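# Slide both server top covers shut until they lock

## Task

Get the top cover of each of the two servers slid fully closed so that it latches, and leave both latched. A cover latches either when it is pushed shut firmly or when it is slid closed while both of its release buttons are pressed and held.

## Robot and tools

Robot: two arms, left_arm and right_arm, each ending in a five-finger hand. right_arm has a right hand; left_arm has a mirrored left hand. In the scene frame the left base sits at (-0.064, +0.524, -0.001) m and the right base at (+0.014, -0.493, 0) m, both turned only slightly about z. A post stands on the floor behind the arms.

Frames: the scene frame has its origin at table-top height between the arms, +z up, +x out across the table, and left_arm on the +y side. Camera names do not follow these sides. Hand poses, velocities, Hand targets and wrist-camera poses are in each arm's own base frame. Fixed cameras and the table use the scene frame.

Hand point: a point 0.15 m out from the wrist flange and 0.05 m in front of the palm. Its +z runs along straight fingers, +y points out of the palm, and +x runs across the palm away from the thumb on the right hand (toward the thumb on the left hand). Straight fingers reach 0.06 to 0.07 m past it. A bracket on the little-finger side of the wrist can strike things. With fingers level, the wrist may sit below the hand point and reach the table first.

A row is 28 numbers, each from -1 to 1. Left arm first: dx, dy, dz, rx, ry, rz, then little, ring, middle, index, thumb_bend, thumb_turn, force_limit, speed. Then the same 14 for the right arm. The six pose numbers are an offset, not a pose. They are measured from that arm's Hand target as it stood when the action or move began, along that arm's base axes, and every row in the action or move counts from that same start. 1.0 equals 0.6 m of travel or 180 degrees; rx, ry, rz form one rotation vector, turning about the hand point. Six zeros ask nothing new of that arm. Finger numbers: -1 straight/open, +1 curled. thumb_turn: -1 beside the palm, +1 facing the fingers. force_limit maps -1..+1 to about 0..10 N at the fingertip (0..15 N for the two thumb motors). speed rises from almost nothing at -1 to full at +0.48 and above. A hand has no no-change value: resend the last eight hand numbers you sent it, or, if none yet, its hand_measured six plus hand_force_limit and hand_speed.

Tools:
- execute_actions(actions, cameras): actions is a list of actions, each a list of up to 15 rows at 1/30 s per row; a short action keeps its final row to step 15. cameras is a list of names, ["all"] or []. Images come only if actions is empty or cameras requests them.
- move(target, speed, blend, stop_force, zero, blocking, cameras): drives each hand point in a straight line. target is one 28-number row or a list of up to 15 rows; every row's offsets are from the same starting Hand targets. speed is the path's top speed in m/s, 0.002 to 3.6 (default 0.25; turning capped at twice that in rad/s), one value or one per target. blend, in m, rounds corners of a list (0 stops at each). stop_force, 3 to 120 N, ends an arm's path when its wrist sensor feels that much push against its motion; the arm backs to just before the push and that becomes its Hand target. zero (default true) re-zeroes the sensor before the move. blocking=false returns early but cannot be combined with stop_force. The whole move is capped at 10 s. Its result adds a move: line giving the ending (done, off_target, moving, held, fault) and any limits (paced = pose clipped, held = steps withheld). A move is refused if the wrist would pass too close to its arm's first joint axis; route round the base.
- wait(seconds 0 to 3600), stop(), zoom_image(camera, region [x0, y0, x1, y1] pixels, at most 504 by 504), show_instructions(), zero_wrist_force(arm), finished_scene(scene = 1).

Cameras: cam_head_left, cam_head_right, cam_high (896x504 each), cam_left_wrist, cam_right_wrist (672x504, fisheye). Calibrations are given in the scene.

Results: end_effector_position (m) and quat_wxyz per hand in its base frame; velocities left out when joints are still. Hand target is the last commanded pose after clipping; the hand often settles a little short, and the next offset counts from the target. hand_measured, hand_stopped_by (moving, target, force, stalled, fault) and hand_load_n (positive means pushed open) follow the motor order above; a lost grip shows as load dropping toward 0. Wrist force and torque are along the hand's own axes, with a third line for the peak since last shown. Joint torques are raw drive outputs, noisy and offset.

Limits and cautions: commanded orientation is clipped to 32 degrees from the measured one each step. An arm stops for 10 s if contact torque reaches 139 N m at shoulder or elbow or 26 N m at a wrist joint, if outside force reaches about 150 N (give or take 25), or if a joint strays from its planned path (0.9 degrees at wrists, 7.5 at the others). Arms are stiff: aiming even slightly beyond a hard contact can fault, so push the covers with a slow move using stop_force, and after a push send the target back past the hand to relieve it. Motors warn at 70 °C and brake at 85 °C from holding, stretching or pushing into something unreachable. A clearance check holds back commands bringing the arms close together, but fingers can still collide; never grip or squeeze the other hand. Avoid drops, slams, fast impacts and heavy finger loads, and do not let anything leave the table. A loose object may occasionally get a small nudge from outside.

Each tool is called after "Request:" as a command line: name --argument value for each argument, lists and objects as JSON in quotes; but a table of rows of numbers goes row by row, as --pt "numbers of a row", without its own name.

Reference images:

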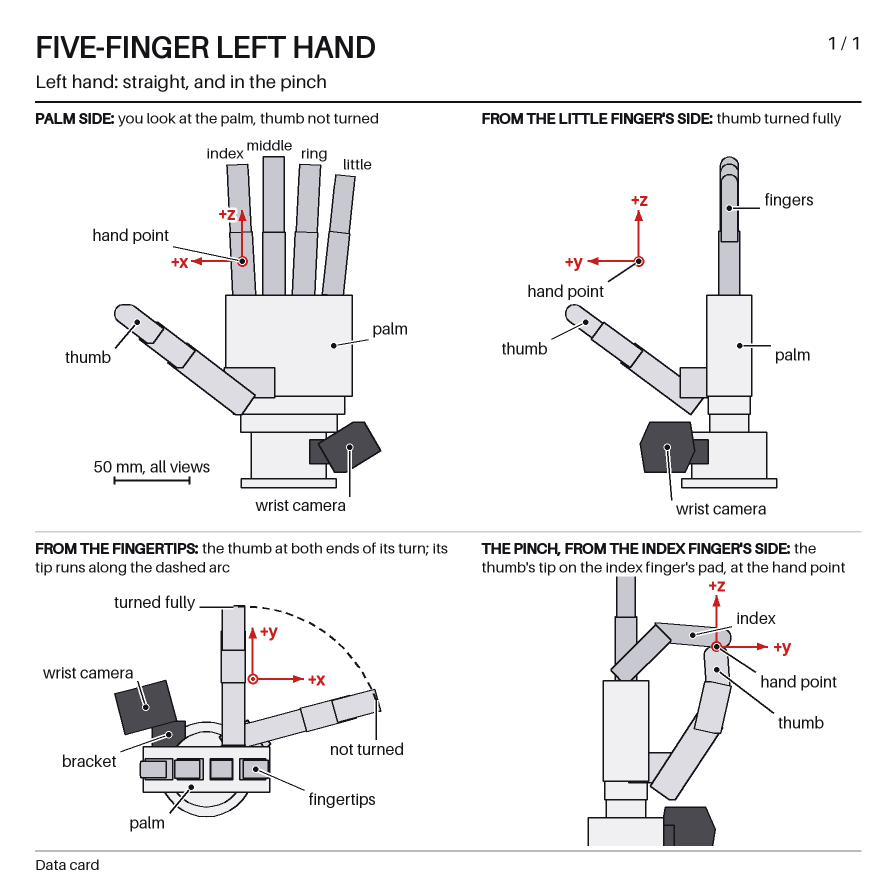

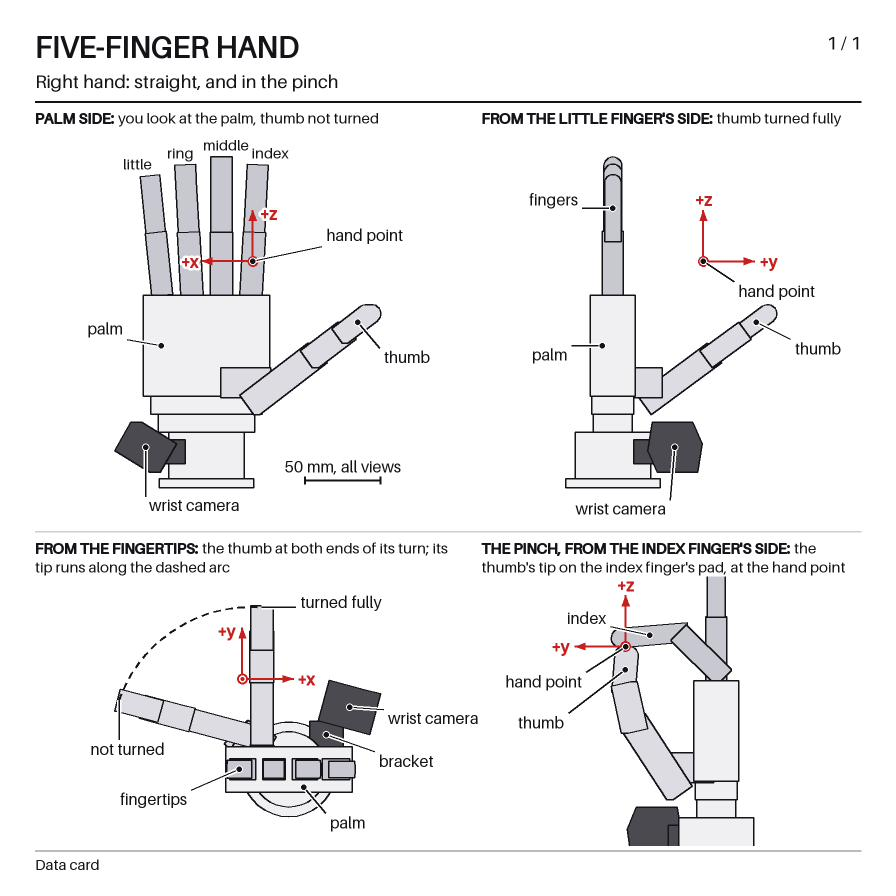

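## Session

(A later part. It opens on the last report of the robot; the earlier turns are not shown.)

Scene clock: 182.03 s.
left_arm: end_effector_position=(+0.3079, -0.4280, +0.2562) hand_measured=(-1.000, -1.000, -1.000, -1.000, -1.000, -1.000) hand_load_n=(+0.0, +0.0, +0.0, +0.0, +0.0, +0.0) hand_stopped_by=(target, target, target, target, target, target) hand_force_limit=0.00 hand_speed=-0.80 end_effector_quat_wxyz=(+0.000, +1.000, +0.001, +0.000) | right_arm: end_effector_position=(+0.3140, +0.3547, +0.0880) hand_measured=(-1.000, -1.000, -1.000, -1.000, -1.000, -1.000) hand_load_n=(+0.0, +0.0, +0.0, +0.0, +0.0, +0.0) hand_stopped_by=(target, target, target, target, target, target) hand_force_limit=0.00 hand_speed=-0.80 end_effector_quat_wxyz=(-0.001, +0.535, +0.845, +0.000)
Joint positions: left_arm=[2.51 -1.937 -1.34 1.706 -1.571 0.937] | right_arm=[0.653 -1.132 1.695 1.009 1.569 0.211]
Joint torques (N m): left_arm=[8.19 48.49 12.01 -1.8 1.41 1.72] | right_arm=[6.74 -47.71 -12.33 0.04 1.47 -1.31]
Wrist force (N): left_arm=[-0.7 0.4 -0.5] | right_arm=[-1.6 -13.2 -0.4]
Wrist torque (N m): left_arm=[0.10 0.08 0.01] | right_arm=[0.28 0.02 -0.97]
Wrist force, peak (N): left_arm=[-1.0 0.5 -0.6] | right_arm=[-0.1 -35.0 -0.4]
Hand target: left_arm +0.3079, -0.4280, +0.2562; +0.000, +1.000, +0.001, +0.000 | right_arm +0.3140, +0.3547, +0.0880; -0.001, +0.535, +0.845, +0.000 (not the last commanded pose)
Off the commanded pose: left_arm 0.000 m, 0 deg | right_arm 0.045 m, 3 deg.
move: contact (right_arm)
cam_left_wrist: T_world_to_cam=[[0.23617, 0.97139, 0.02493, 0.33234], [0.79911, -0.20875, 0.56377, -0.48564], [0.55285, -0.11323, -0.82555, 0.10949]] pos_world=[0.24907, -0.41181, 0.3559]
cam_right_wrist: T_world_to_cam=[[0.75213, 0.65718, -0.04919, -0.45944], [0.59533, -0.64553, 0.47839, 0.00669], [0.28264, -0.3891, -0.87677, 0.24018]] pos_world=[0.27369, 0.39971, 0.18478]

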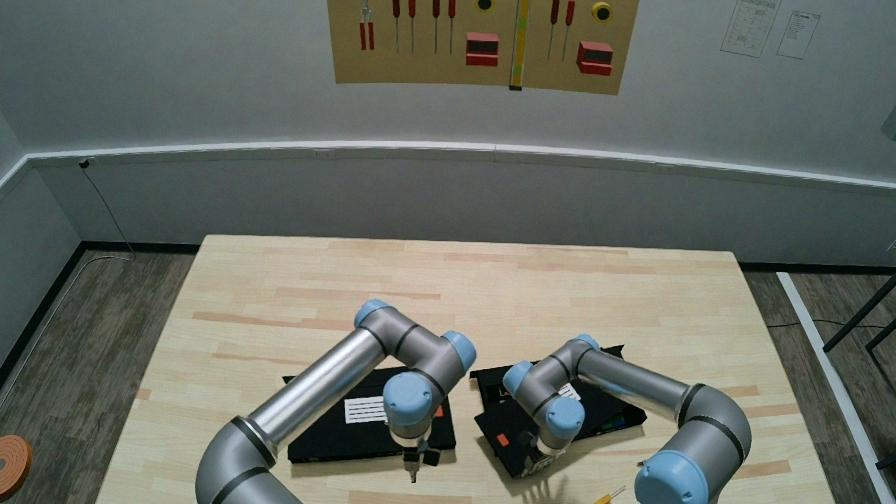

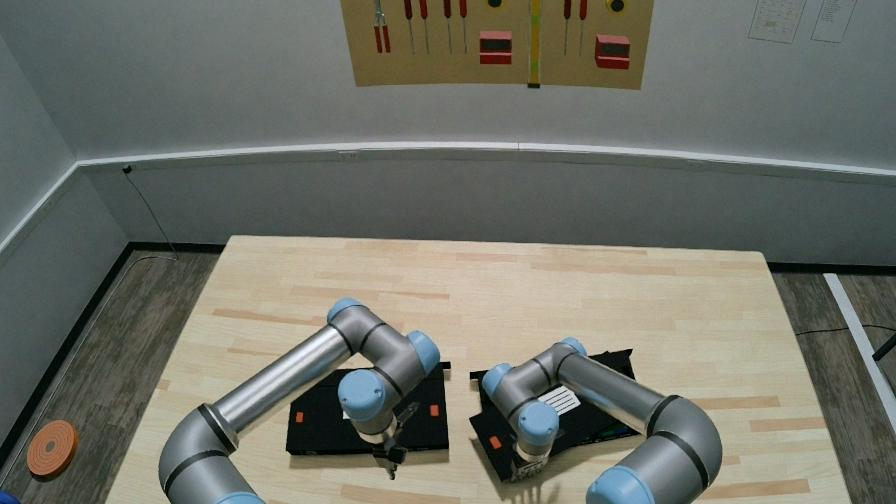

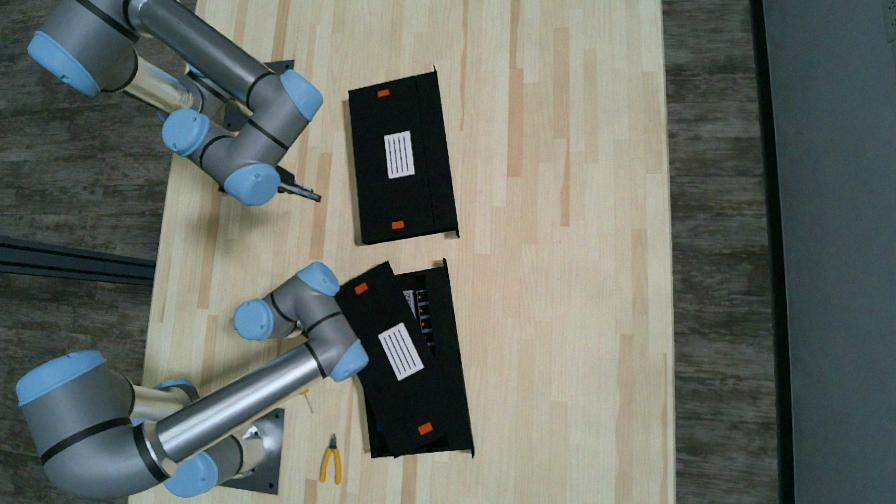

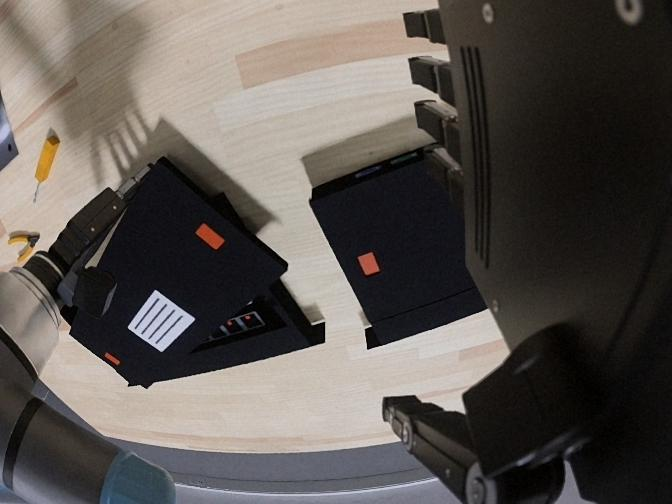

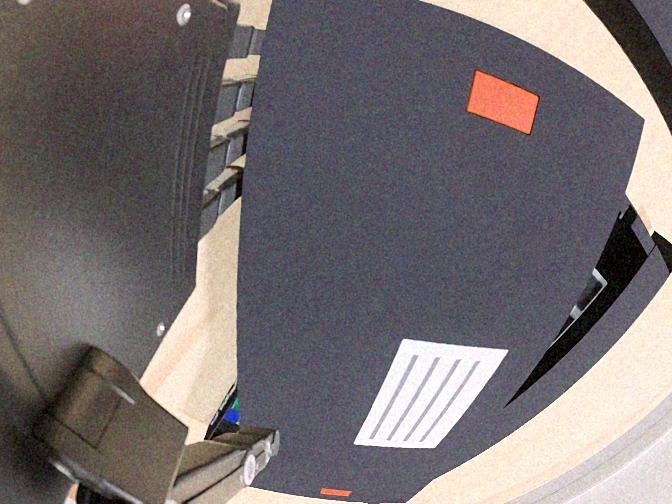

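Request:
zoom_image --camera "cam_left_wrist" --region '[130, 150, 340, 350]'

Request:
zoom_image --camera "cam_left_wrist" --region '[40, 260, 200, 400]'

Request:
zoom_image --camera "cam_right_wrist" --region '[480, 80, 672, 420]'

Request:
zoom_image --camera "cam_high" --region '[360, 380, 480, 480]'

Request:
zoom_image --camera "cam_high" --region '[320, 240, 460, 340]'

Scaled by 2.400 from the camera's image (finer frame: 960x720).

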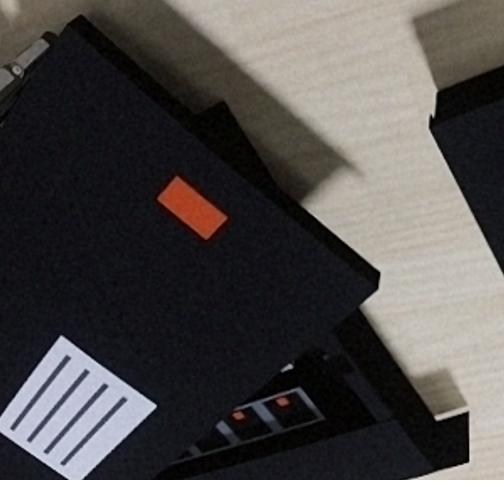

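Scaled by 3.150 from the camera's image (finer frame: 960x720).

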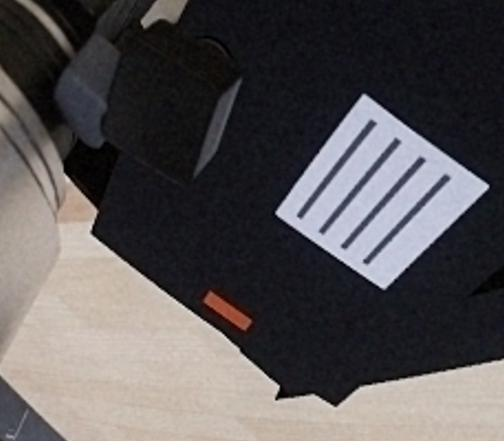

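Scaled by 1.482 from the camera's image (finer frame: 960x720).

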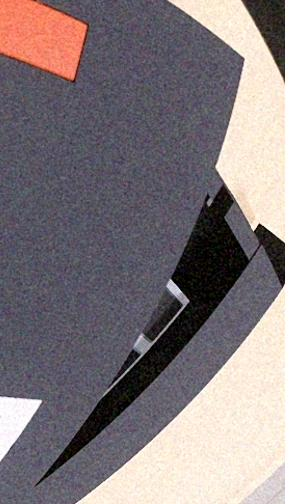

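Scaled by 4.200 from the camera's image (finer frame: 1280x720).

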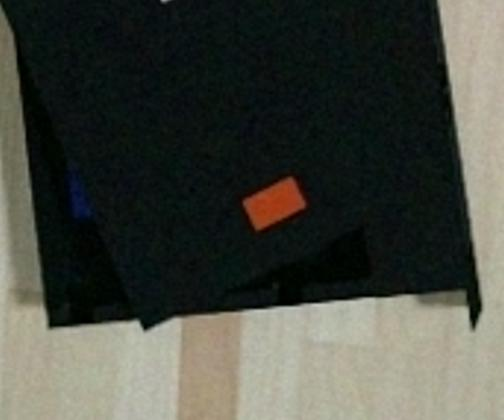

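Scaled by 3.600 from the camera's image (finer frame: 1280x720).

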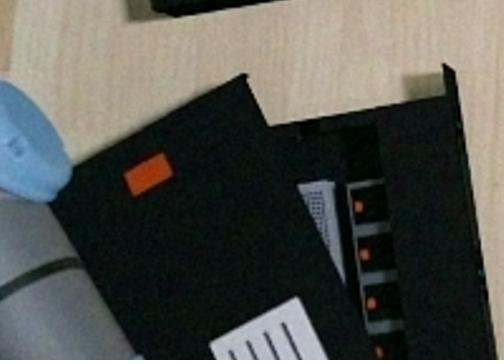

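Request:
move --pt "0 0 0 0 0 0 -1 -1 -1 -1 -1 -1 0 -0.8 -0.04 -0.015 0 0 0 0 -1 -1 -1 -1 -1 -1 0 -0.8" --pt "0 0 0 0 0 0 -1 -1 -1 -1 -1 -1 0 -0.8 -0.04 -0.015 0.25 0 0 0.1 -1 -1 -1 -1 -1 -1 0 -0.8" --pt "0 0 0 0 0 0 -1 -1 -1 -1 -1 -1 0 -0.8 0.12 -0.70 0.15 0 0 0.356 -1 -1 -1 -1 -1 -1 0 -0.8" --pt "0 0 0 0 0 0 -1 -1 -1 -1 -1 -1 0 -0.8 0.12 -0.70 0.053 0 0 0.356 -1 -1 -1 -1 -1 -1 0 -0.8" --cameras '["cam_right_wrist", "cam_high","cam_left_wrist"]' --blend '[0,0.02,0.02,0]'

Scene clock: 203.13 s.
left_arm: end_effector_position=(+0.3079, -0.4280, +0.2562) hand_measured=(-1.000, -1.000, -1.000, -1.000, -1.000, -1.000) hand_load_n=(+0.0, +0.0, +0.0, +0.0, +0.0, +0.0) hand_stopped_by=(target, target, target, target, target, target) hand_force_limit=0.00 hand_speed=-0.80 end_effector_quat_wxyz=(+0.000, +1.000, +0.001, +0.000) | right_arm: end_effector_position=(+0.3860, -0.0653, +0.1199) hand_measured=(-1.000, -1.000, -1.000, -1.000, -1.000, -1.000) hand_load_n=(+0.0, +0.0, +0.0, +0.0, +0.0, +0.0) hand_stopped_by=(target, target, target, target, target, target) hand_force_limit=0.00 hand_speed=-0.80 end_effector_quat_wxyz=(-0.001, +0.005, +1.000, +0.000)
Joint positions: left_arm=[2.51 -1.937 -1.34 1.706 -1.571 0.937] | right_arm=[-0.701 -1.297 1.836 1.032 1.572 -2.261]
Joint torques (N m): left_arm=[7.85 48.5 11.83 -0.76 1.43 1.82] | right_arm=[-12.04 -15.89 -5.51 1.22 -1.87 -1.81]
Wrist force (N): left_arm=[-0.7 0.4 -0.7] | right_arm=[0.5 1.0 0.2]
Wrist torque (N m): left_arm=[0.11 0.08 0.01] | right_arm=[0.12 -0.08 0.09]
Wrist force, peak (N): left_arm=[-1.0 0.5 -1.0] | right_arm=[-1.5 -13.6 -0.6]
Hand target: left_arm +0.3079, -0.4280, +0.2562; +0.000, +1.000, +0.001, +0.000 | right_arm +0.3860, -0.0653, +0.1198; -0.001, +0.005, +1.000, +0.000
Off the commanded pose: left_arm 0.000 m, 0 deg | right_arm 0.000 m, 0 deg.
move: done
cam_left_wrist: T_world_to_cam=[[0.23617, 0.97139, 0.02493, 0.33234], [0.79911, -0.20875, 0.56377, -0.48564], [0.55285, -0.11323, -0.82555, 0.10949]] pos_world=[0.24907, -0.41181, 0.3559]
cam_right_wrist: T_world_to_cam=[[-0.26234, 0.96372, -0.04924, 0.17556], [0.84081, 0.25333, 0.47839, -0.35863], [0.47351, 0.0841, -0.87677, 0.04149]] pos_world=[0.32795, -0.08183, 0.21658]
Images, in order (width x height): cam_high 896x504, cam_left_wrist 672x504, cam_right_wrist 672x504.

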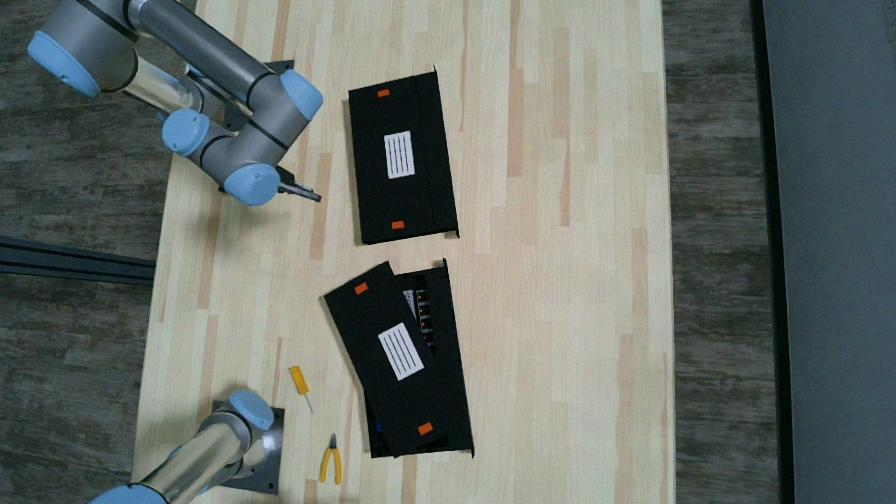

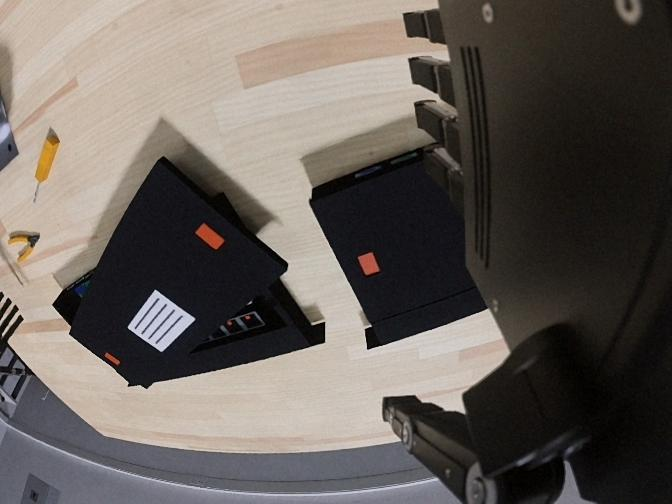

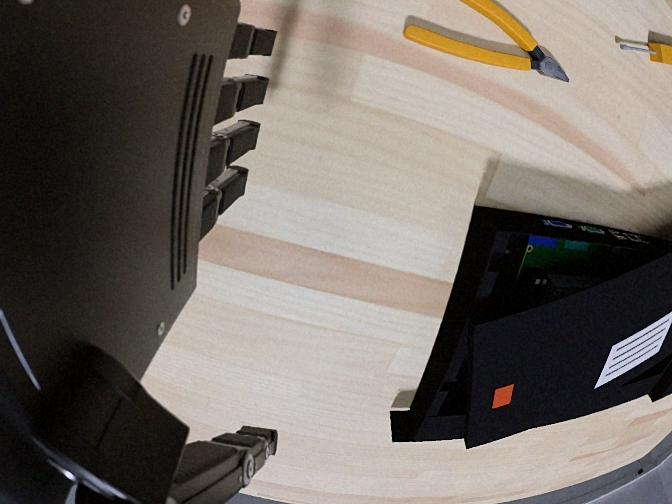

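Request:
zoom_image --camera "cam_right_wrist" --region '[380, 190, 560, 460]'

Request:
zoom_image --camera "cam_right_wrist" --region '[540, 200, 672, 420]'

Request:
zoom_image --camera "cam_high" --region '[310, 250, 410, 350]'

Scaled by 1.867 from the camera's image (finer frame: 960x720).

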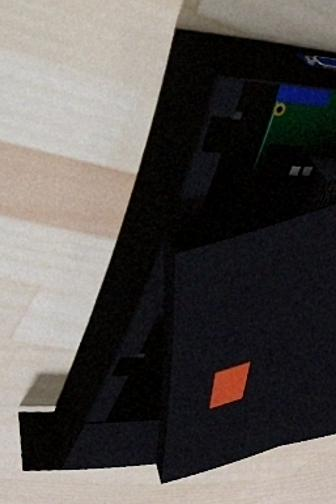

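Scaled by 2.291 from the camera's image (finer frame: 960x720).

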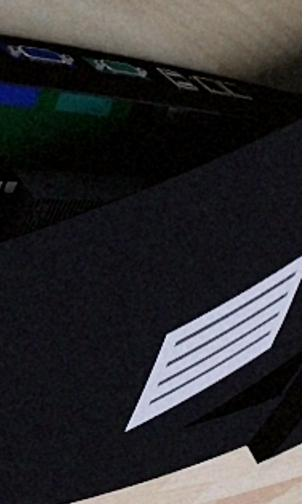

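Scaled by 5.040 from the camera's image (finer frame: 1280x720).

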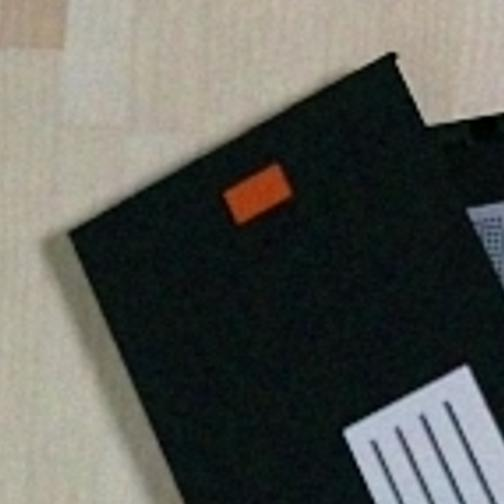

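Request:
move --pt "-0.198 -0.271 0.253 -0.269 0.197 0 -1 -1 -1 -1 -1 -1 0 -0.8 0 0 0 0 0 0 -1 -1 -1 -1 -1 -1 0 -0.8" --pt "-0.18 -0.246 0.639 -0.516 0.377 0 -1 -1 -1 -1 -1 -1 0 -0.8 0 0 0 0 0 0 -1 -1 -1 -1 -1 -1 0 -0.8" --pt "-0.0645 -0.330 0.442 -0.3369 0.5064 0.3296 -1 -1 -1 -1 -1 -1 0 -0.8 0 0 0 0 0 0 -1 -1 -1 -1 -1 -1 0 -0.8" --blend 0.03 --speed 0.4 --cameras '["cam_head_left"]'

Scene clock: 278.07 s.
left_arm: end_effector_position=(+0.2692, -0.6260, +0.5214) hand_measured=(-1.000, -1.000, -1.000, -1.000, -1.000, -1.000) hand_load_n=(+0.0, +0.0, +0.0, +0.0, +0.0, +0.0) hand_stopped_by=(target, target, target, target, target, target) hand_force_limit=0.00 hand_speed=-0.80 end_effector_quat_wxyz=(-0.430, -0.465, -0.422, +0.649) | right_arm: end_effector_position=(+0.3860, -0.0653, +0.1198) hand_measured=(-1.000, -1.000, -1.000, -1.000, -1.000, -1.000) hand_load_n=(+0.0, +0.0, +0.0, +0.0, +0.0, +0.0) hand_stopped_by=(target, target, target, target, target, target) hand_force_limit=0.00 hand_speed=-0.80 end_effector_quat_wxyz=(-0.001, +0.005, +1.000, +0.000)
Joint positions: left_arm=[2.512 -1.876 -1.65 0.912 0.434 0.934] | right_arm=[-0.701 -1.296 1.836 1.032 1.572 -2.261]
Joint torques (N m): left_arm=[-8.48 47 11.67 -3.26 2.45 1.78] | right_arm=[-11.67 -15.28 -6.63 1.28 -1.96 -1.79]
Wrist force (N): left_arm=[-1.0 1.0 -0.3] | right_arm=[0.4 0.9 0.4]
Wrist torque (N m): left_arm=[0.18 0.28 -0.07] | right_arm=[0.11 -0.08 0.08]
Wrist force, peak (N): left_arm=[-1.3 1.2 -0.3] | right_arm=[0.6 1.2 0.2]
Hand target: left_arm +0.2692, -0.6260, +0.5214; -0.430, -0.465, -0.422, +0.649 | right_arm +0.3860, -0.0653, +0.1198; -0.001, +0.005, +1.000, +0.000
Off the commanded pose: left_arm 0.000 m, 0 deg | right_arm 0.000 m, 0 deg.
move: done

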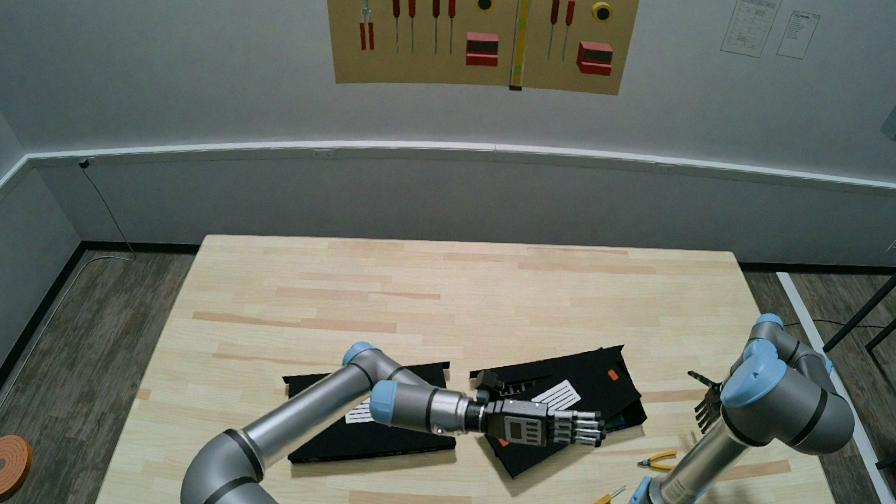

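Request:
move --pt "-0.0802 0.0585 -0.2227 0.1967 0.269 0 -1 -1 -1 -1 -1 -1 0 -0.8 0 0 0 0 0 0 -1 -1 -1 -1 -1 -1 0 -0.8" --pt "-0.2757 0.2015 -0.2478 0.3933 0.538 0 -1 -1 -1 -1 -1 -1 0 -0.8 0 0 0 0 0 0 -1 -1 -1 -1 -1 -1 0 -0.8" --pt "-0.1818 0.3303 -0.396 0.4637 0.4643 0.1738 -1 -1 -1 -1 -1 -1 0 -0.8 0 0 0 0 0 0 -1 -1 -1 -1 -1 -1 0 -0.8" --pt "-0.0355 0.5303 -0.442 0.5165 0.3435 0.371 -1 -1 -1 -1 -1 -1 0 -0.8 0 0 0 0 0 0 -1 -1 -1 -1 -1 -1 0 -0.8" --blend '[0.03,0.03,0.03,0]' --speed 0.4 --cameras '["cam_head_left"]'

Scene clock: 290.30 s.
left_arm: end_effector_position=(+0.2478, -0.3079, +0.2562) hand_measured=(-1.000, -1.000, -1.000, -1.000, -1.000, -1.000) hand_load_n=(+0.0, +0.0, +0.0, +0.0, +0.0, +0.0) hand_stopped_by=(target, target, target, target, target, target) hand_force_limit=0.00 hand_speed=-0.80 end_effector_quat_wxyz=(+0.000, -0.001, +1.000, +0.000) | right_arm: end_effector_position=(+0.3860, -0.0653, +0.1198) hand_measured=(-1.000, -1.000, -1.000, -1.000, -1.000, -1.000) hand_load_n=(+0.0, +0.0, +0.0, +0.0, +0.0, +0.0) hand_stopped_by=(target, target, target, target, target, target) hand_force_limit=0.00 hand_speed=-0.80 end_effector_quat_wxyz=(-0.001, +0.005, +1.000, +0.000)
Joint positions: left_arm=[2.512 -1.472 -1.873 -1.367 1.571 0.94] | right_arm=[-0.701 -1.296 1.836 1.032 1.572 -2.261]
Joint torques (N m): left_arm=[-7.89 4.15 15.59 5.01 1.82 -2.62] | right_arm=[-12.26 -14.6 -5.36 1.2 -1.91 -1.66]
Wrist force (N): left_arm=[-0.8 -0.1 -0.5] | right_arm=[0.6 1.1 0.2]
Wrist torque (N m): left_arm=[0.01 0.09 0.13] | right_arm=[0.13 -0.09 0.10]
Wrist force, peak (N): left_arm=[-2.0 1.5 -1.0] | right_arm=[0.6 1.2 0.3]
Hand target: left_arm +0.2479, -0.3078, +0.2562; +0.000, -0.001, +1.000, +0.000 | right_arm +0.3860, -0.0653, +0.1198; -0.001, +0.005, +1.000, +0.000
Off the commanded pose: left_arm 0.000 m, 0 deg | right_arm 0.000 m, 0 deg.
move: done

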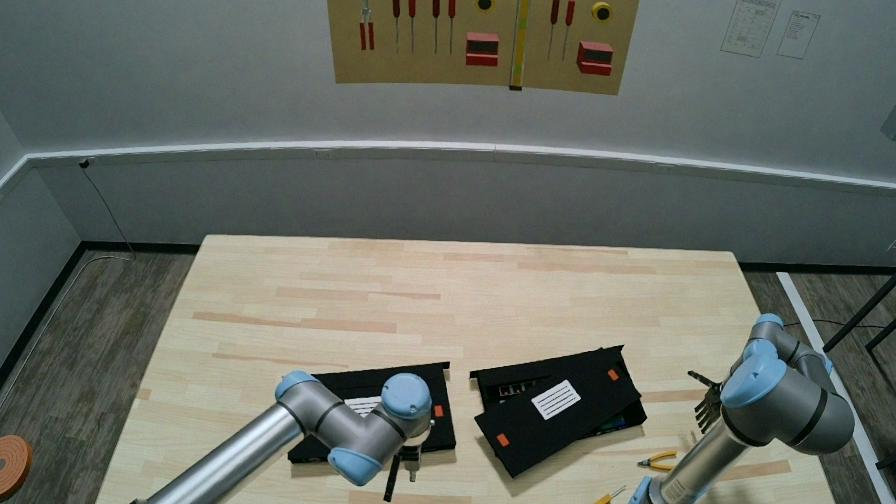

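Request:
move --pt "0.2763 -0.4442 -0.0935 0 0 -0.840 1 -1 1 -1 -1 -1 0 0.0 0 0 0.1337 0 0 0 1 -1 1 -1 -1 -1 0 0.0" --pt "0.2763 -0.4442 -0.0935 0 0 -0.840 1 -1 1 -1 -1 -1 0 0.0 0.2515 0.2917 0.1337 0 0 0.162 1 -1 1 -1 -1 -1 0 0.0" --speed 0.25 --cameras '["all"]'

Scene clock: 302.10 s.
left_arm: end_effector_position=(+0.4136, -0.5744, +0.2001) hand_measured=(+1.000, -1.000, +1.000, -1.000, -1.000, -1.000) hand_load_n=(+0.0, +0.0, +0.0, +0.0, +0.0, +0.0) hand_stopped_by=(target, target, target, target, target, target) hand_force_limit=0.00 hand_speed=0.00 end_effector_quat_wxyz=(+0.000, +0.968, +0.249, +0.000) | right_arm: end_effector_position=(+0.5368, +0.1097, +0.2001) hand_measured=(+1.000, -1.000, +1.000, -1.000, -1.000, -1.000) hand_load_n=(+0.0, +0.0, +0.0, +0.0, +0.0, +0.0) hand_stopped_by=(target, target, target, target, target, target) hand_force_limit=0.00 hand_speed=0.00 end_effector_quat_wxyz=(-0.001, -0.247, +0.969, +0.000)
Joint positions: left_arm=[2.367 -1.942 -1.478 -1.292 1.57 3.434] | right_arm=[-0.171 -0.98 1.147 1.405 1.572 -2.24]
Joint torques (N m): left_arm=[8.58 24.86 29.1 -0.35 -1.47 1.83] | right_arm=[9.01 -29.48 -28.85 3.6 2.04 -1.86]
Wrist force (N): left_arm=[-0.6 0.0 -0.7] | right_arm=[0.6 1.1 0.1]
Wrist torque (N m): left_arm=[0.04 0.06 0.04] | right_arm=[0.17 -0.11 0.10]
Wrist force, peak (N): left_arm=[-1.1 -0.1 -1.1] | right_arm=[-0.5 1.3 0.3]
Hand target: left_arm +0.4136, -0.5744, +0.2001; +0.000, +0.968, +0.249, +0.000 | right_arm +0.5369, +0.1097, +0.2001; -0.001, -0.247, +0.969, +0.000
Off the commanded pose: left_arm 0.000 m, 0 deg | right_arm 0.000 m, 0 deg.
move: done
cam_left_wrist: T_world_to_cam=[[-0.26064, 0.96511, 0.02494, 0.65277], [0.801, 0.20175, 0.56365, -0.33413], [0.53896, 0.16688, -0.82564, 0.15472]] pos_world=[0.35438, -0.58841, 0.2998]
cam_right_wrist: T_world_to_cam=[[-0.69862, 0.7138, -0.04921, 0.3121], [0.61086, 0.63085, 0.47842, -0.48606], [0.37254, 0.30418, -0.87675, 0.05576]] pos_world=[0.49418, 0.06689, 0.29678]

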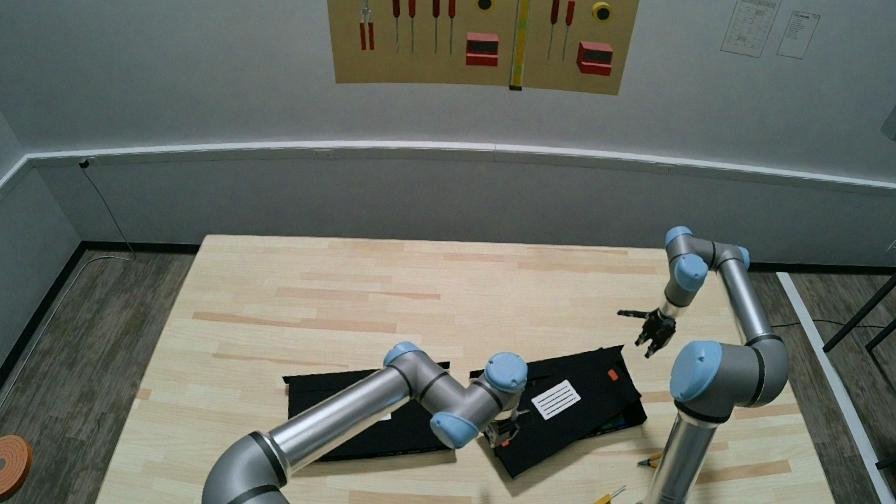

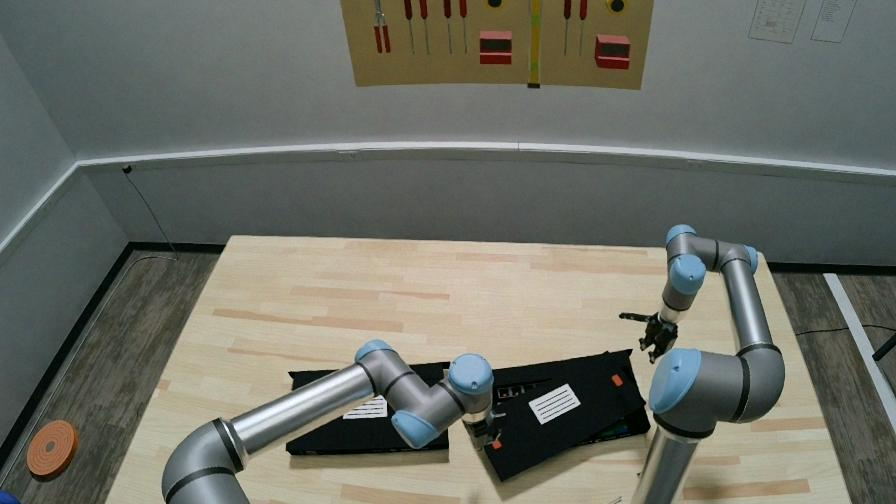

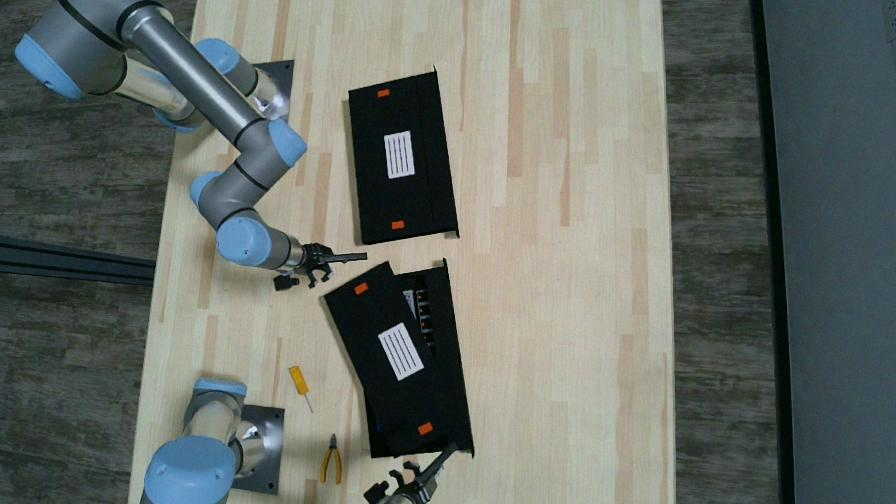

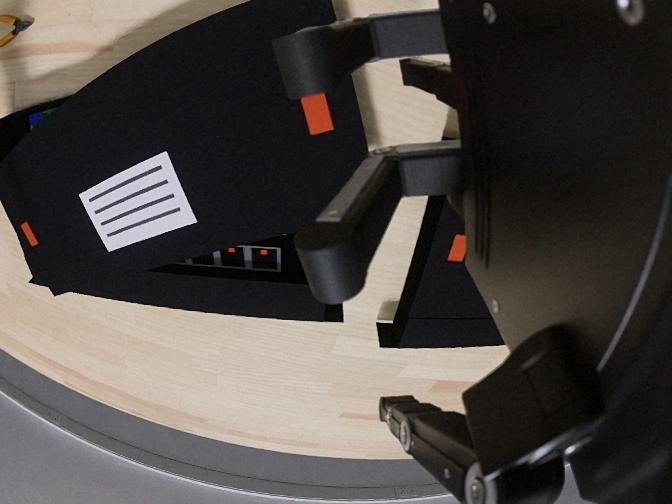

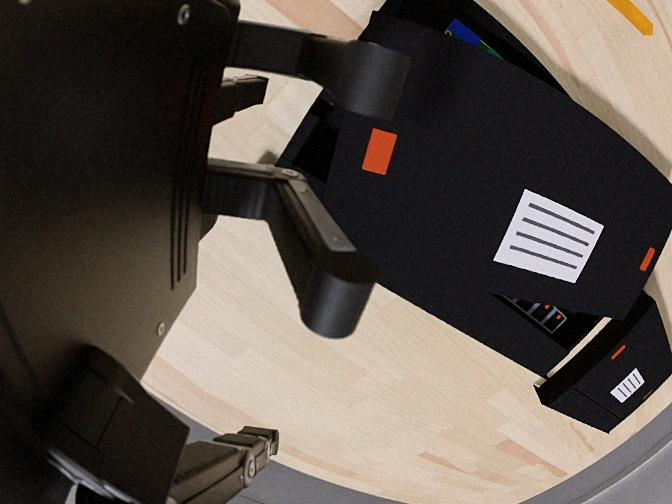

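Request:
move --pt "0 0 0 0 0 0 1 -1 1 -1 -1 -1 0 0.0 0.033 -0.058 0 0 0 0 1 -1 1 -1 -1 -1 0 0.0" --pt "0 0 -0.18 0 0 0 1 -1 1 -1 -1 -1 0 0.0 0.033 -0.058 -0.18 0 0 0 1 -1 1 -1 -1 -1 0 0.0" --speed 0.12 --cameras '["cam_head_right"]'

Request:
move --target '[0,0,-0.07,0,0,0,1,-1,1,-1,-1,-1,0,0.0, 0,0,-0.07,0,0,0,1,-1,1,-1,-1,-1,0,0.0]' --speed 0.015 --stop_force 3 --cameras '["cam_head_right","cam_right_wrist","cam_high"]'

Scene clock: 314.50 s.
left_arm: end_effector_position=(+0.4137, -0.5743, +0.0922) hand_measured=(+1.000, -1.000, +1.000, -1.000, -1.000, -1.000) hand_load_n=(+0.0, +0.0, +0.0, +0.0, +0.0, +0.0) hand_stopped_by=(target, target, target, target, target, target) hand_force_limit=0.00 hand_speed=0.00 end_effector_quat_wxyz=(+0.000, +0.968, +0.249, +0.000) | right_arm: end_effector_position=(+0.5567, +0.0749, +0.0921) hand_measured=(+1.000, -1.000, +1.000, -1.000, -1.000, -1.000) hand_load_n=(+0.0, +0.0, +0.0, +0.0, +0.0, +0.0) hand_stopped_by=(target, target, target, target, target, target) hand_force_limit=0.00 hand_speed=0.00 end_effector_quat_wxyz=(-0.001, -0.247, +0.969, +0.000)
Joint positions: left_arm=[2.367 -2.042 -1.63 -1.041 1.57 3.434] | right_arm=[-0.227 -0.861 1.233 1.2 1.572 -2.296]
Joint torques (N m): left_arm=[2.57 27.37 13.75 5.06 0.95 1.26] | right_arm=[-9.4 -33.74 -6.57 1.25 -1.74 1.46]
Wrist force (N): left_arm=[-0.7 0.1 -0.7] | right_arm=[0.7 1.1 0.2]
Wrist torque (N m): left_arm=[0.08 0.07 0.03] | right_arm=[0.16 -0.12 0.12]
Wrist force, peak (N): left_arm=[-0.7 0.0 -1.7] | right_arm=[0.6 2.0 0.3]
Hand target: left_arm +0.4136, -0.5744, +0.0921; +0.000, +0.968, +0.249, +0.000 | right_arm +0.5567, +0.0749, +0.0921; -0.001, -0.247, +0.969, +0.000
Off the commanded pose: left_arm 0.000 m, 0 deg | right_arm 0.000 m, 0 deg.
move: done

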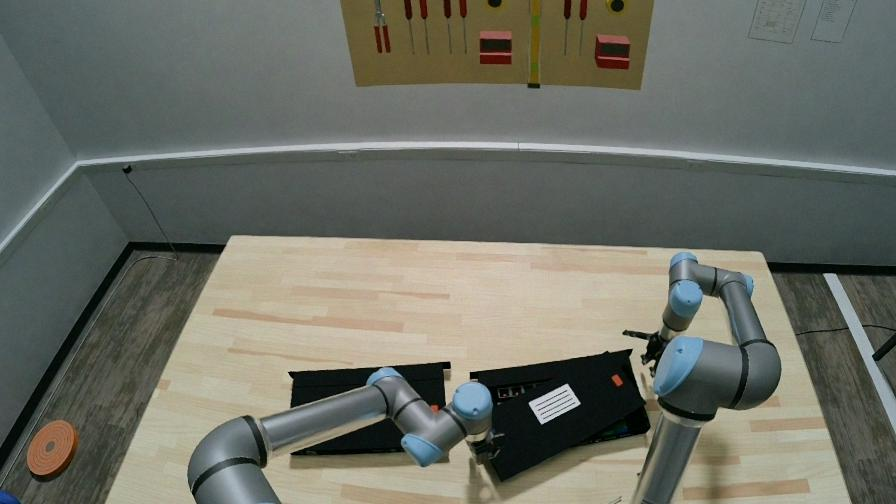

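Scene clock: 317.53 s.
left_arm: end_effector_position=(+0.4136, -0.5744, +0.0657) hand_measured=(+1.000, -1.000, +1.000, -1.000, -1.000, -1.000) hand_load_n=(+0.0, +0.0, +0.0, +0.0, +0.0, +0.0) hand_stopped_by=(target, target, target, target, target, target) hand_force_limit=0.00 hand_speed=0.00 end_effector_quat_wxyz=(+0.000, +0.968, +0.249, +0.000) | right_arm: end_effector_position=(+0.5567, +0.0749, +0.0661) hand_measured=(+1.000, -1.000, +1.000, -1.000, -1.000, -1.000) hand_load_n=(+0.0, +0.0, +0.5, +0.0, +0.0, +0.0) hand_stopped_by=(target, target, target, target, target, target) hand_force_limit=0.00 hand_speed=0.00 end_effector_quat_wxyz=(-0.001, -0.247, +0.969, +0.000)
Joint positions: left_arm=[2.367 -2.076 -1.657 -0.981 1.57 3.434] | right_arm=[-0.227 -0.836 1.261 1.147 1.572 -2.296]
Joint torques (N m): left_arm=[-7.54 53.92 24.79 -0.28 1.13 -1.25] | right_arm=[0.85 -54.67 -26.21 3.35 -1.59 1.54]
Wrist force (N): left_arm=[-0.6 0.0 -3.6] | right_arm=[0.3 0.7 -3.8]
Wrist torque (N m): left_arm=[0.27 0.07 0.02] | right_arm=[0.38 -0.11 0.10]
Wrist force, peak (N): left_arm=[-2.7 -1.0 -16.5] | right_arm=[-0.5 0.4 -19.4]
Hand target: left_arm +0.4136, -0.5744, +0.0657; +0.000, +0.968, +0.249, +0.000 (not the last commanded pose) | right_arm +0.5567, +0.0749, +0.0661; -0.001, -0.247, +0.969, +0.000 (not the last commanded pose)
Off the commanded pose: left_arm 0.016 m, 0 deg | right_arm 0.016 m, 0 deg.
move: contact (left_arm, right_arm)
cam_right_wrist: T_world_to_cam=[[-0.69865, 0.71378, -0.04915, 0.34419], [0.61088, 0.63087, 0.47837, -0.41226], [0.37245, 0.30419, -0.87678, -0.05845]] pos_world=[0.51408, 0.03219, 0.16288]
Images, in order (width x height): cam_head_right 896x504, cam_high 896x504, cam_right_wrist 672x504.

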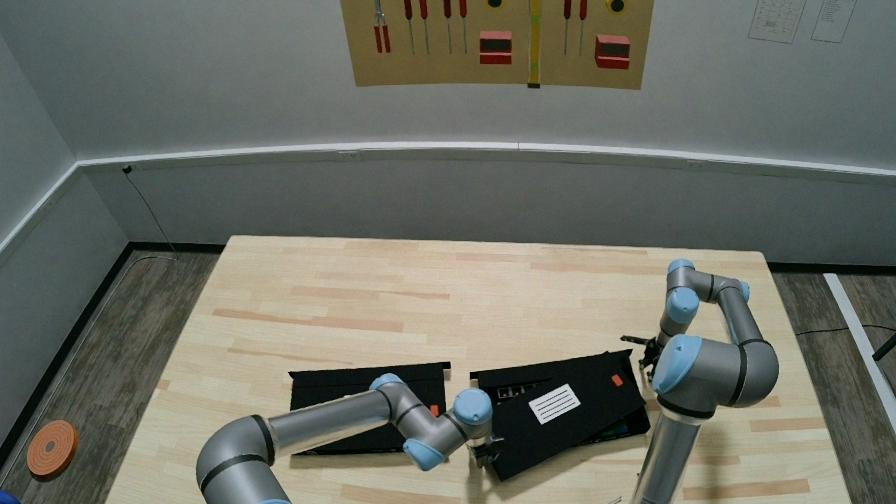

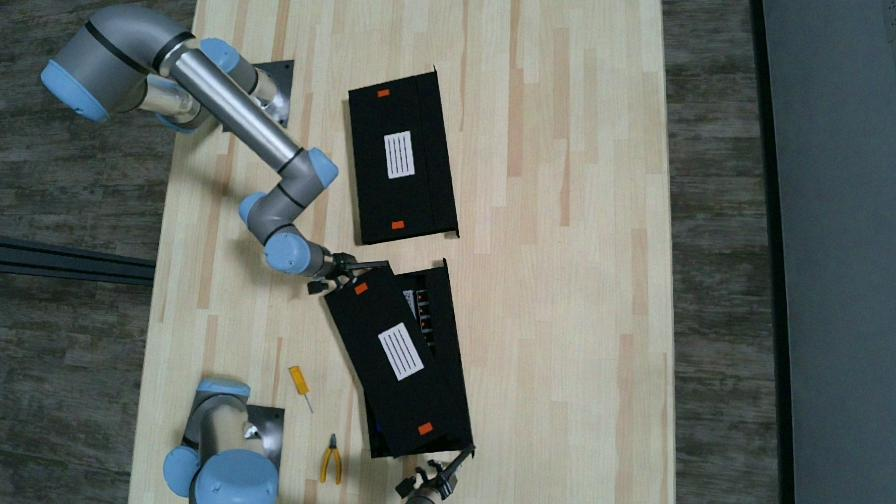

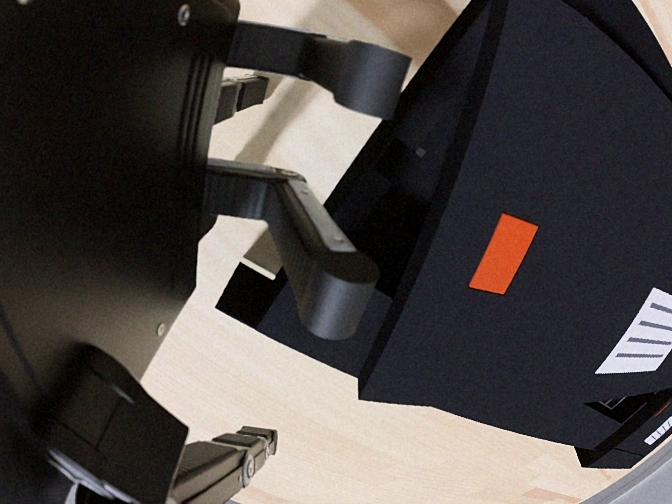

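Request:
move --pt "0 0 0.0795 0 0 0 1 -1 1 -1 -1 -1 0 0.0 0 0 0.1 0 0 0 1 -1 1 -1 -1 -1 0 0.0" --pt "0 0 0.0795 0 0 0 1 -1 1 -1 -1 -1 0 0.0 -0.048 0.0842 0.1 0 0 0 1 -1 1 -1 -1 -1 0 0.0" --speed 0.12 --cameras '["cam_right_wrist","cam_left_wrist","cam_head_right"]'

Request:
move --target '[0,0,0,0,0,0,1,-1,1,-1,-1,-1,0,0.0, 0,0,-0.04,0,0,0,1,-1,1,-1,-1,-1,0,0.0]' --speed 0.005 --stop_force 3

Scene clock: 323.23 s.
left_arm: end_effector_position=(+0.4136, -0.5744, +0.1134) hand_measured=(+1.000, -1.000, +1.000, -1.000, -1.000, -1.000) hand_load_n=(+0.0, +0.0, +0.0, +0.0, +0.0, +0.0) hand_stopped_by=(target, target, target, target, target, target) hand_force_limit=0.00 hand_speed=0.00 end_effector_quat_wxyz=(+0.000, +0.968, +0.249, +0.000) | right_arm: end_effector_position=(+0.5279, +0.1253, +0.1261) hand_measured=(+1.000, -1.000, +1.000, -1.000, -1.000, -1.000) hand_load_n=(+0.0, +0.0, +0.0, +0.0, +0.0, +0.0) hand_stopped_by=(target, target, target, target, target, target) hand_force_limit=0.00 hand_speed=0.00 end_effector_quat_wxyz=(-0.001, -0.247, +0.969, +0.000)
Joint positions: left_arm=[2.367 -2.018 -1.606 -1.089 1.57 3.434] | right_arm=[-0.144 -0.952 1.296 1.228 1.572 -2.213]
Joint torques (N m): left_arm=[2.87 55.07 27.34 -0.26 0.57 -1.67] | right_arm=[9.92 -53.67 -7.07 1.37 -1.58 1.51]
Wrist force (N): left_arm=[-0.9 0.3 -0.7] | right_arm=[1.0 1.0 0.4]
Wrist torque (N m): left_arm=[0.08 0.13 0.00] | right_arm=[0.14 -0.18 0.06]
Wrist force, peak (N): left_arm=[-0.7 0.0 -4.0] | right_arm=[0.5 0.6 -4.2]
Hand target: left_arm +0.4136, -0.5744, +0.1134; +0.000, +0.968, +0.249, +0.000 | right_arm +0.5279, +0.1254, +0.1261; -0.001, -0.247, +0.969, +0.000
Off the commanded pose: left_arm 0.000 m, 0 deg | right_arm 0.000 m, 0 deg.
move: done
cam_left_wrist: T_world_to_cam=[[-0.26061, 0.96512, 0.02495, 0.6549], [0.801, 0.20172, 0.56365, -0.28519], [0.53896, 0.16688, -0.82564, 0.08319]] pos_world=[0.35428, -0.58841, 0.2131]
cam_right_wrist: T_world_to_cam=[[-0.69865, 0.71378, -0.04915, 0.29104], [0.61088, 0.63087, 0.47837, -0.45517], [0.37245, 0.30419, -0.87678, -0.01044]] pos_world=[0.48528, 0.08259, 0.22288]
Images, in order (width x height): cam_head_right 896x504, cam_left_wrist 672x504, cam_right_wrist 672x504.

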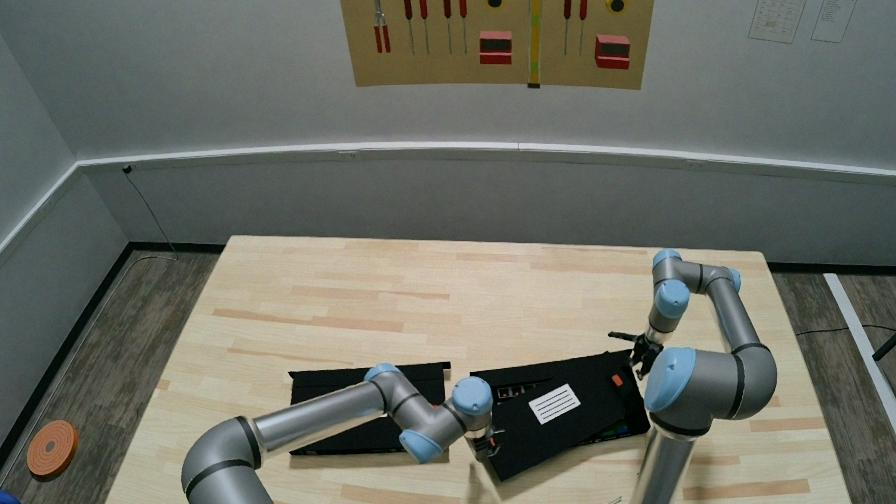

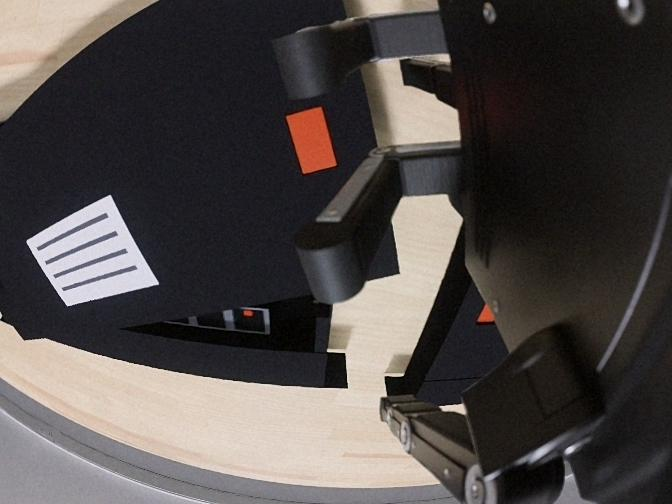

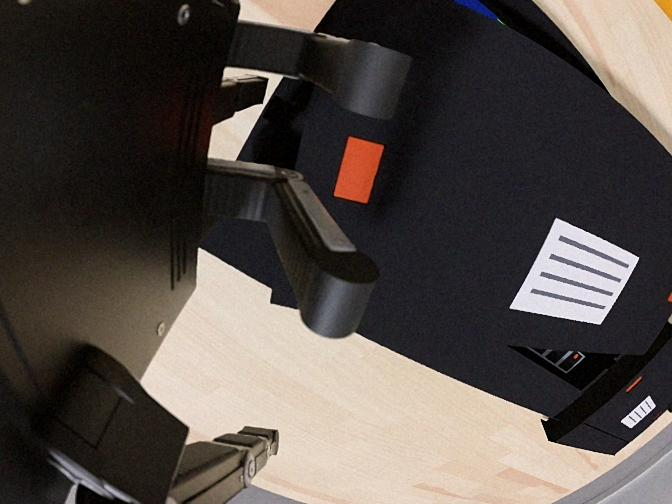

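Scene clock: 327.50 s.
left_arm: end_effector_position=(+0.4136, -0.5744, +0.1134) hand_measured=(+1.000, -1.000, +1.000, -1.000, -1.000, -1.000) hand_load_n=(+0.0, +0.0, +0.0, +0.0, +0.0, +0.0) hand_stopped_by=(target, target, target, target, target, target) hand_force_limit=0.00 hand_speed=0.00 end_effector_quat_wxyz=(+0.000, +0.968, +0.249, +0.000) | right_arm: end_effector_position=(+0.5279, +0.1254, +0.1114) hand_measured=(+1.000, -1.000, +1.000, -1.000, -1.000, -1.000) hand_load_n=(+0.0, +0.0, +0.0, +0.0, +0.0, +0.0) hand_stopped_by=(target, target, target, target, target, target) hand_force_limit=0.00 hand_speed=0.00 end_effector_quat_wxyz=(-0.001, -0.247, +0.969, +0.000)
Joint positions: left_arm=[2.367 -2.018 -1.606 -1.089 1.57 3.434] | right_arm=[-0.143 -0.939 1.315 1.196 1.572 -2.213]
Joint torques (N m): left_arm=[7.65 55.56 26.96 -0.35 0.72 -1.69] | right_arm=[8.79 -53.02 -26.2 3.16 1.17 1.62]
Wrist force (N): left_arm=[-0.9 0.2 -0.7] | right_arm=[0.3 0.8 -4.2]
Wrist torque (N m): left_arm=[0.08 0.13 0.01] | right_arm=[0.42 -0.10 0.02]
Wrist force, peak (N): left_arm=[-1.2 0.3 -1.0] | right_arm=[0.3 1.1 -6.7]
Hand target: left_arm +0.4136, -0.5744, +0.1134; +0.000, +0.968, +0.249, +0.000 | right_arm +0.5279, +0.1254, +0.1114; -0.001, -0.247, +0.969, +0.000 (not the last commanded pose)
Off the commanded pose: left_arm 0.000 m, 0 deg | right_arm 0.009 m, 0 deg.
move: contact (right_arm)


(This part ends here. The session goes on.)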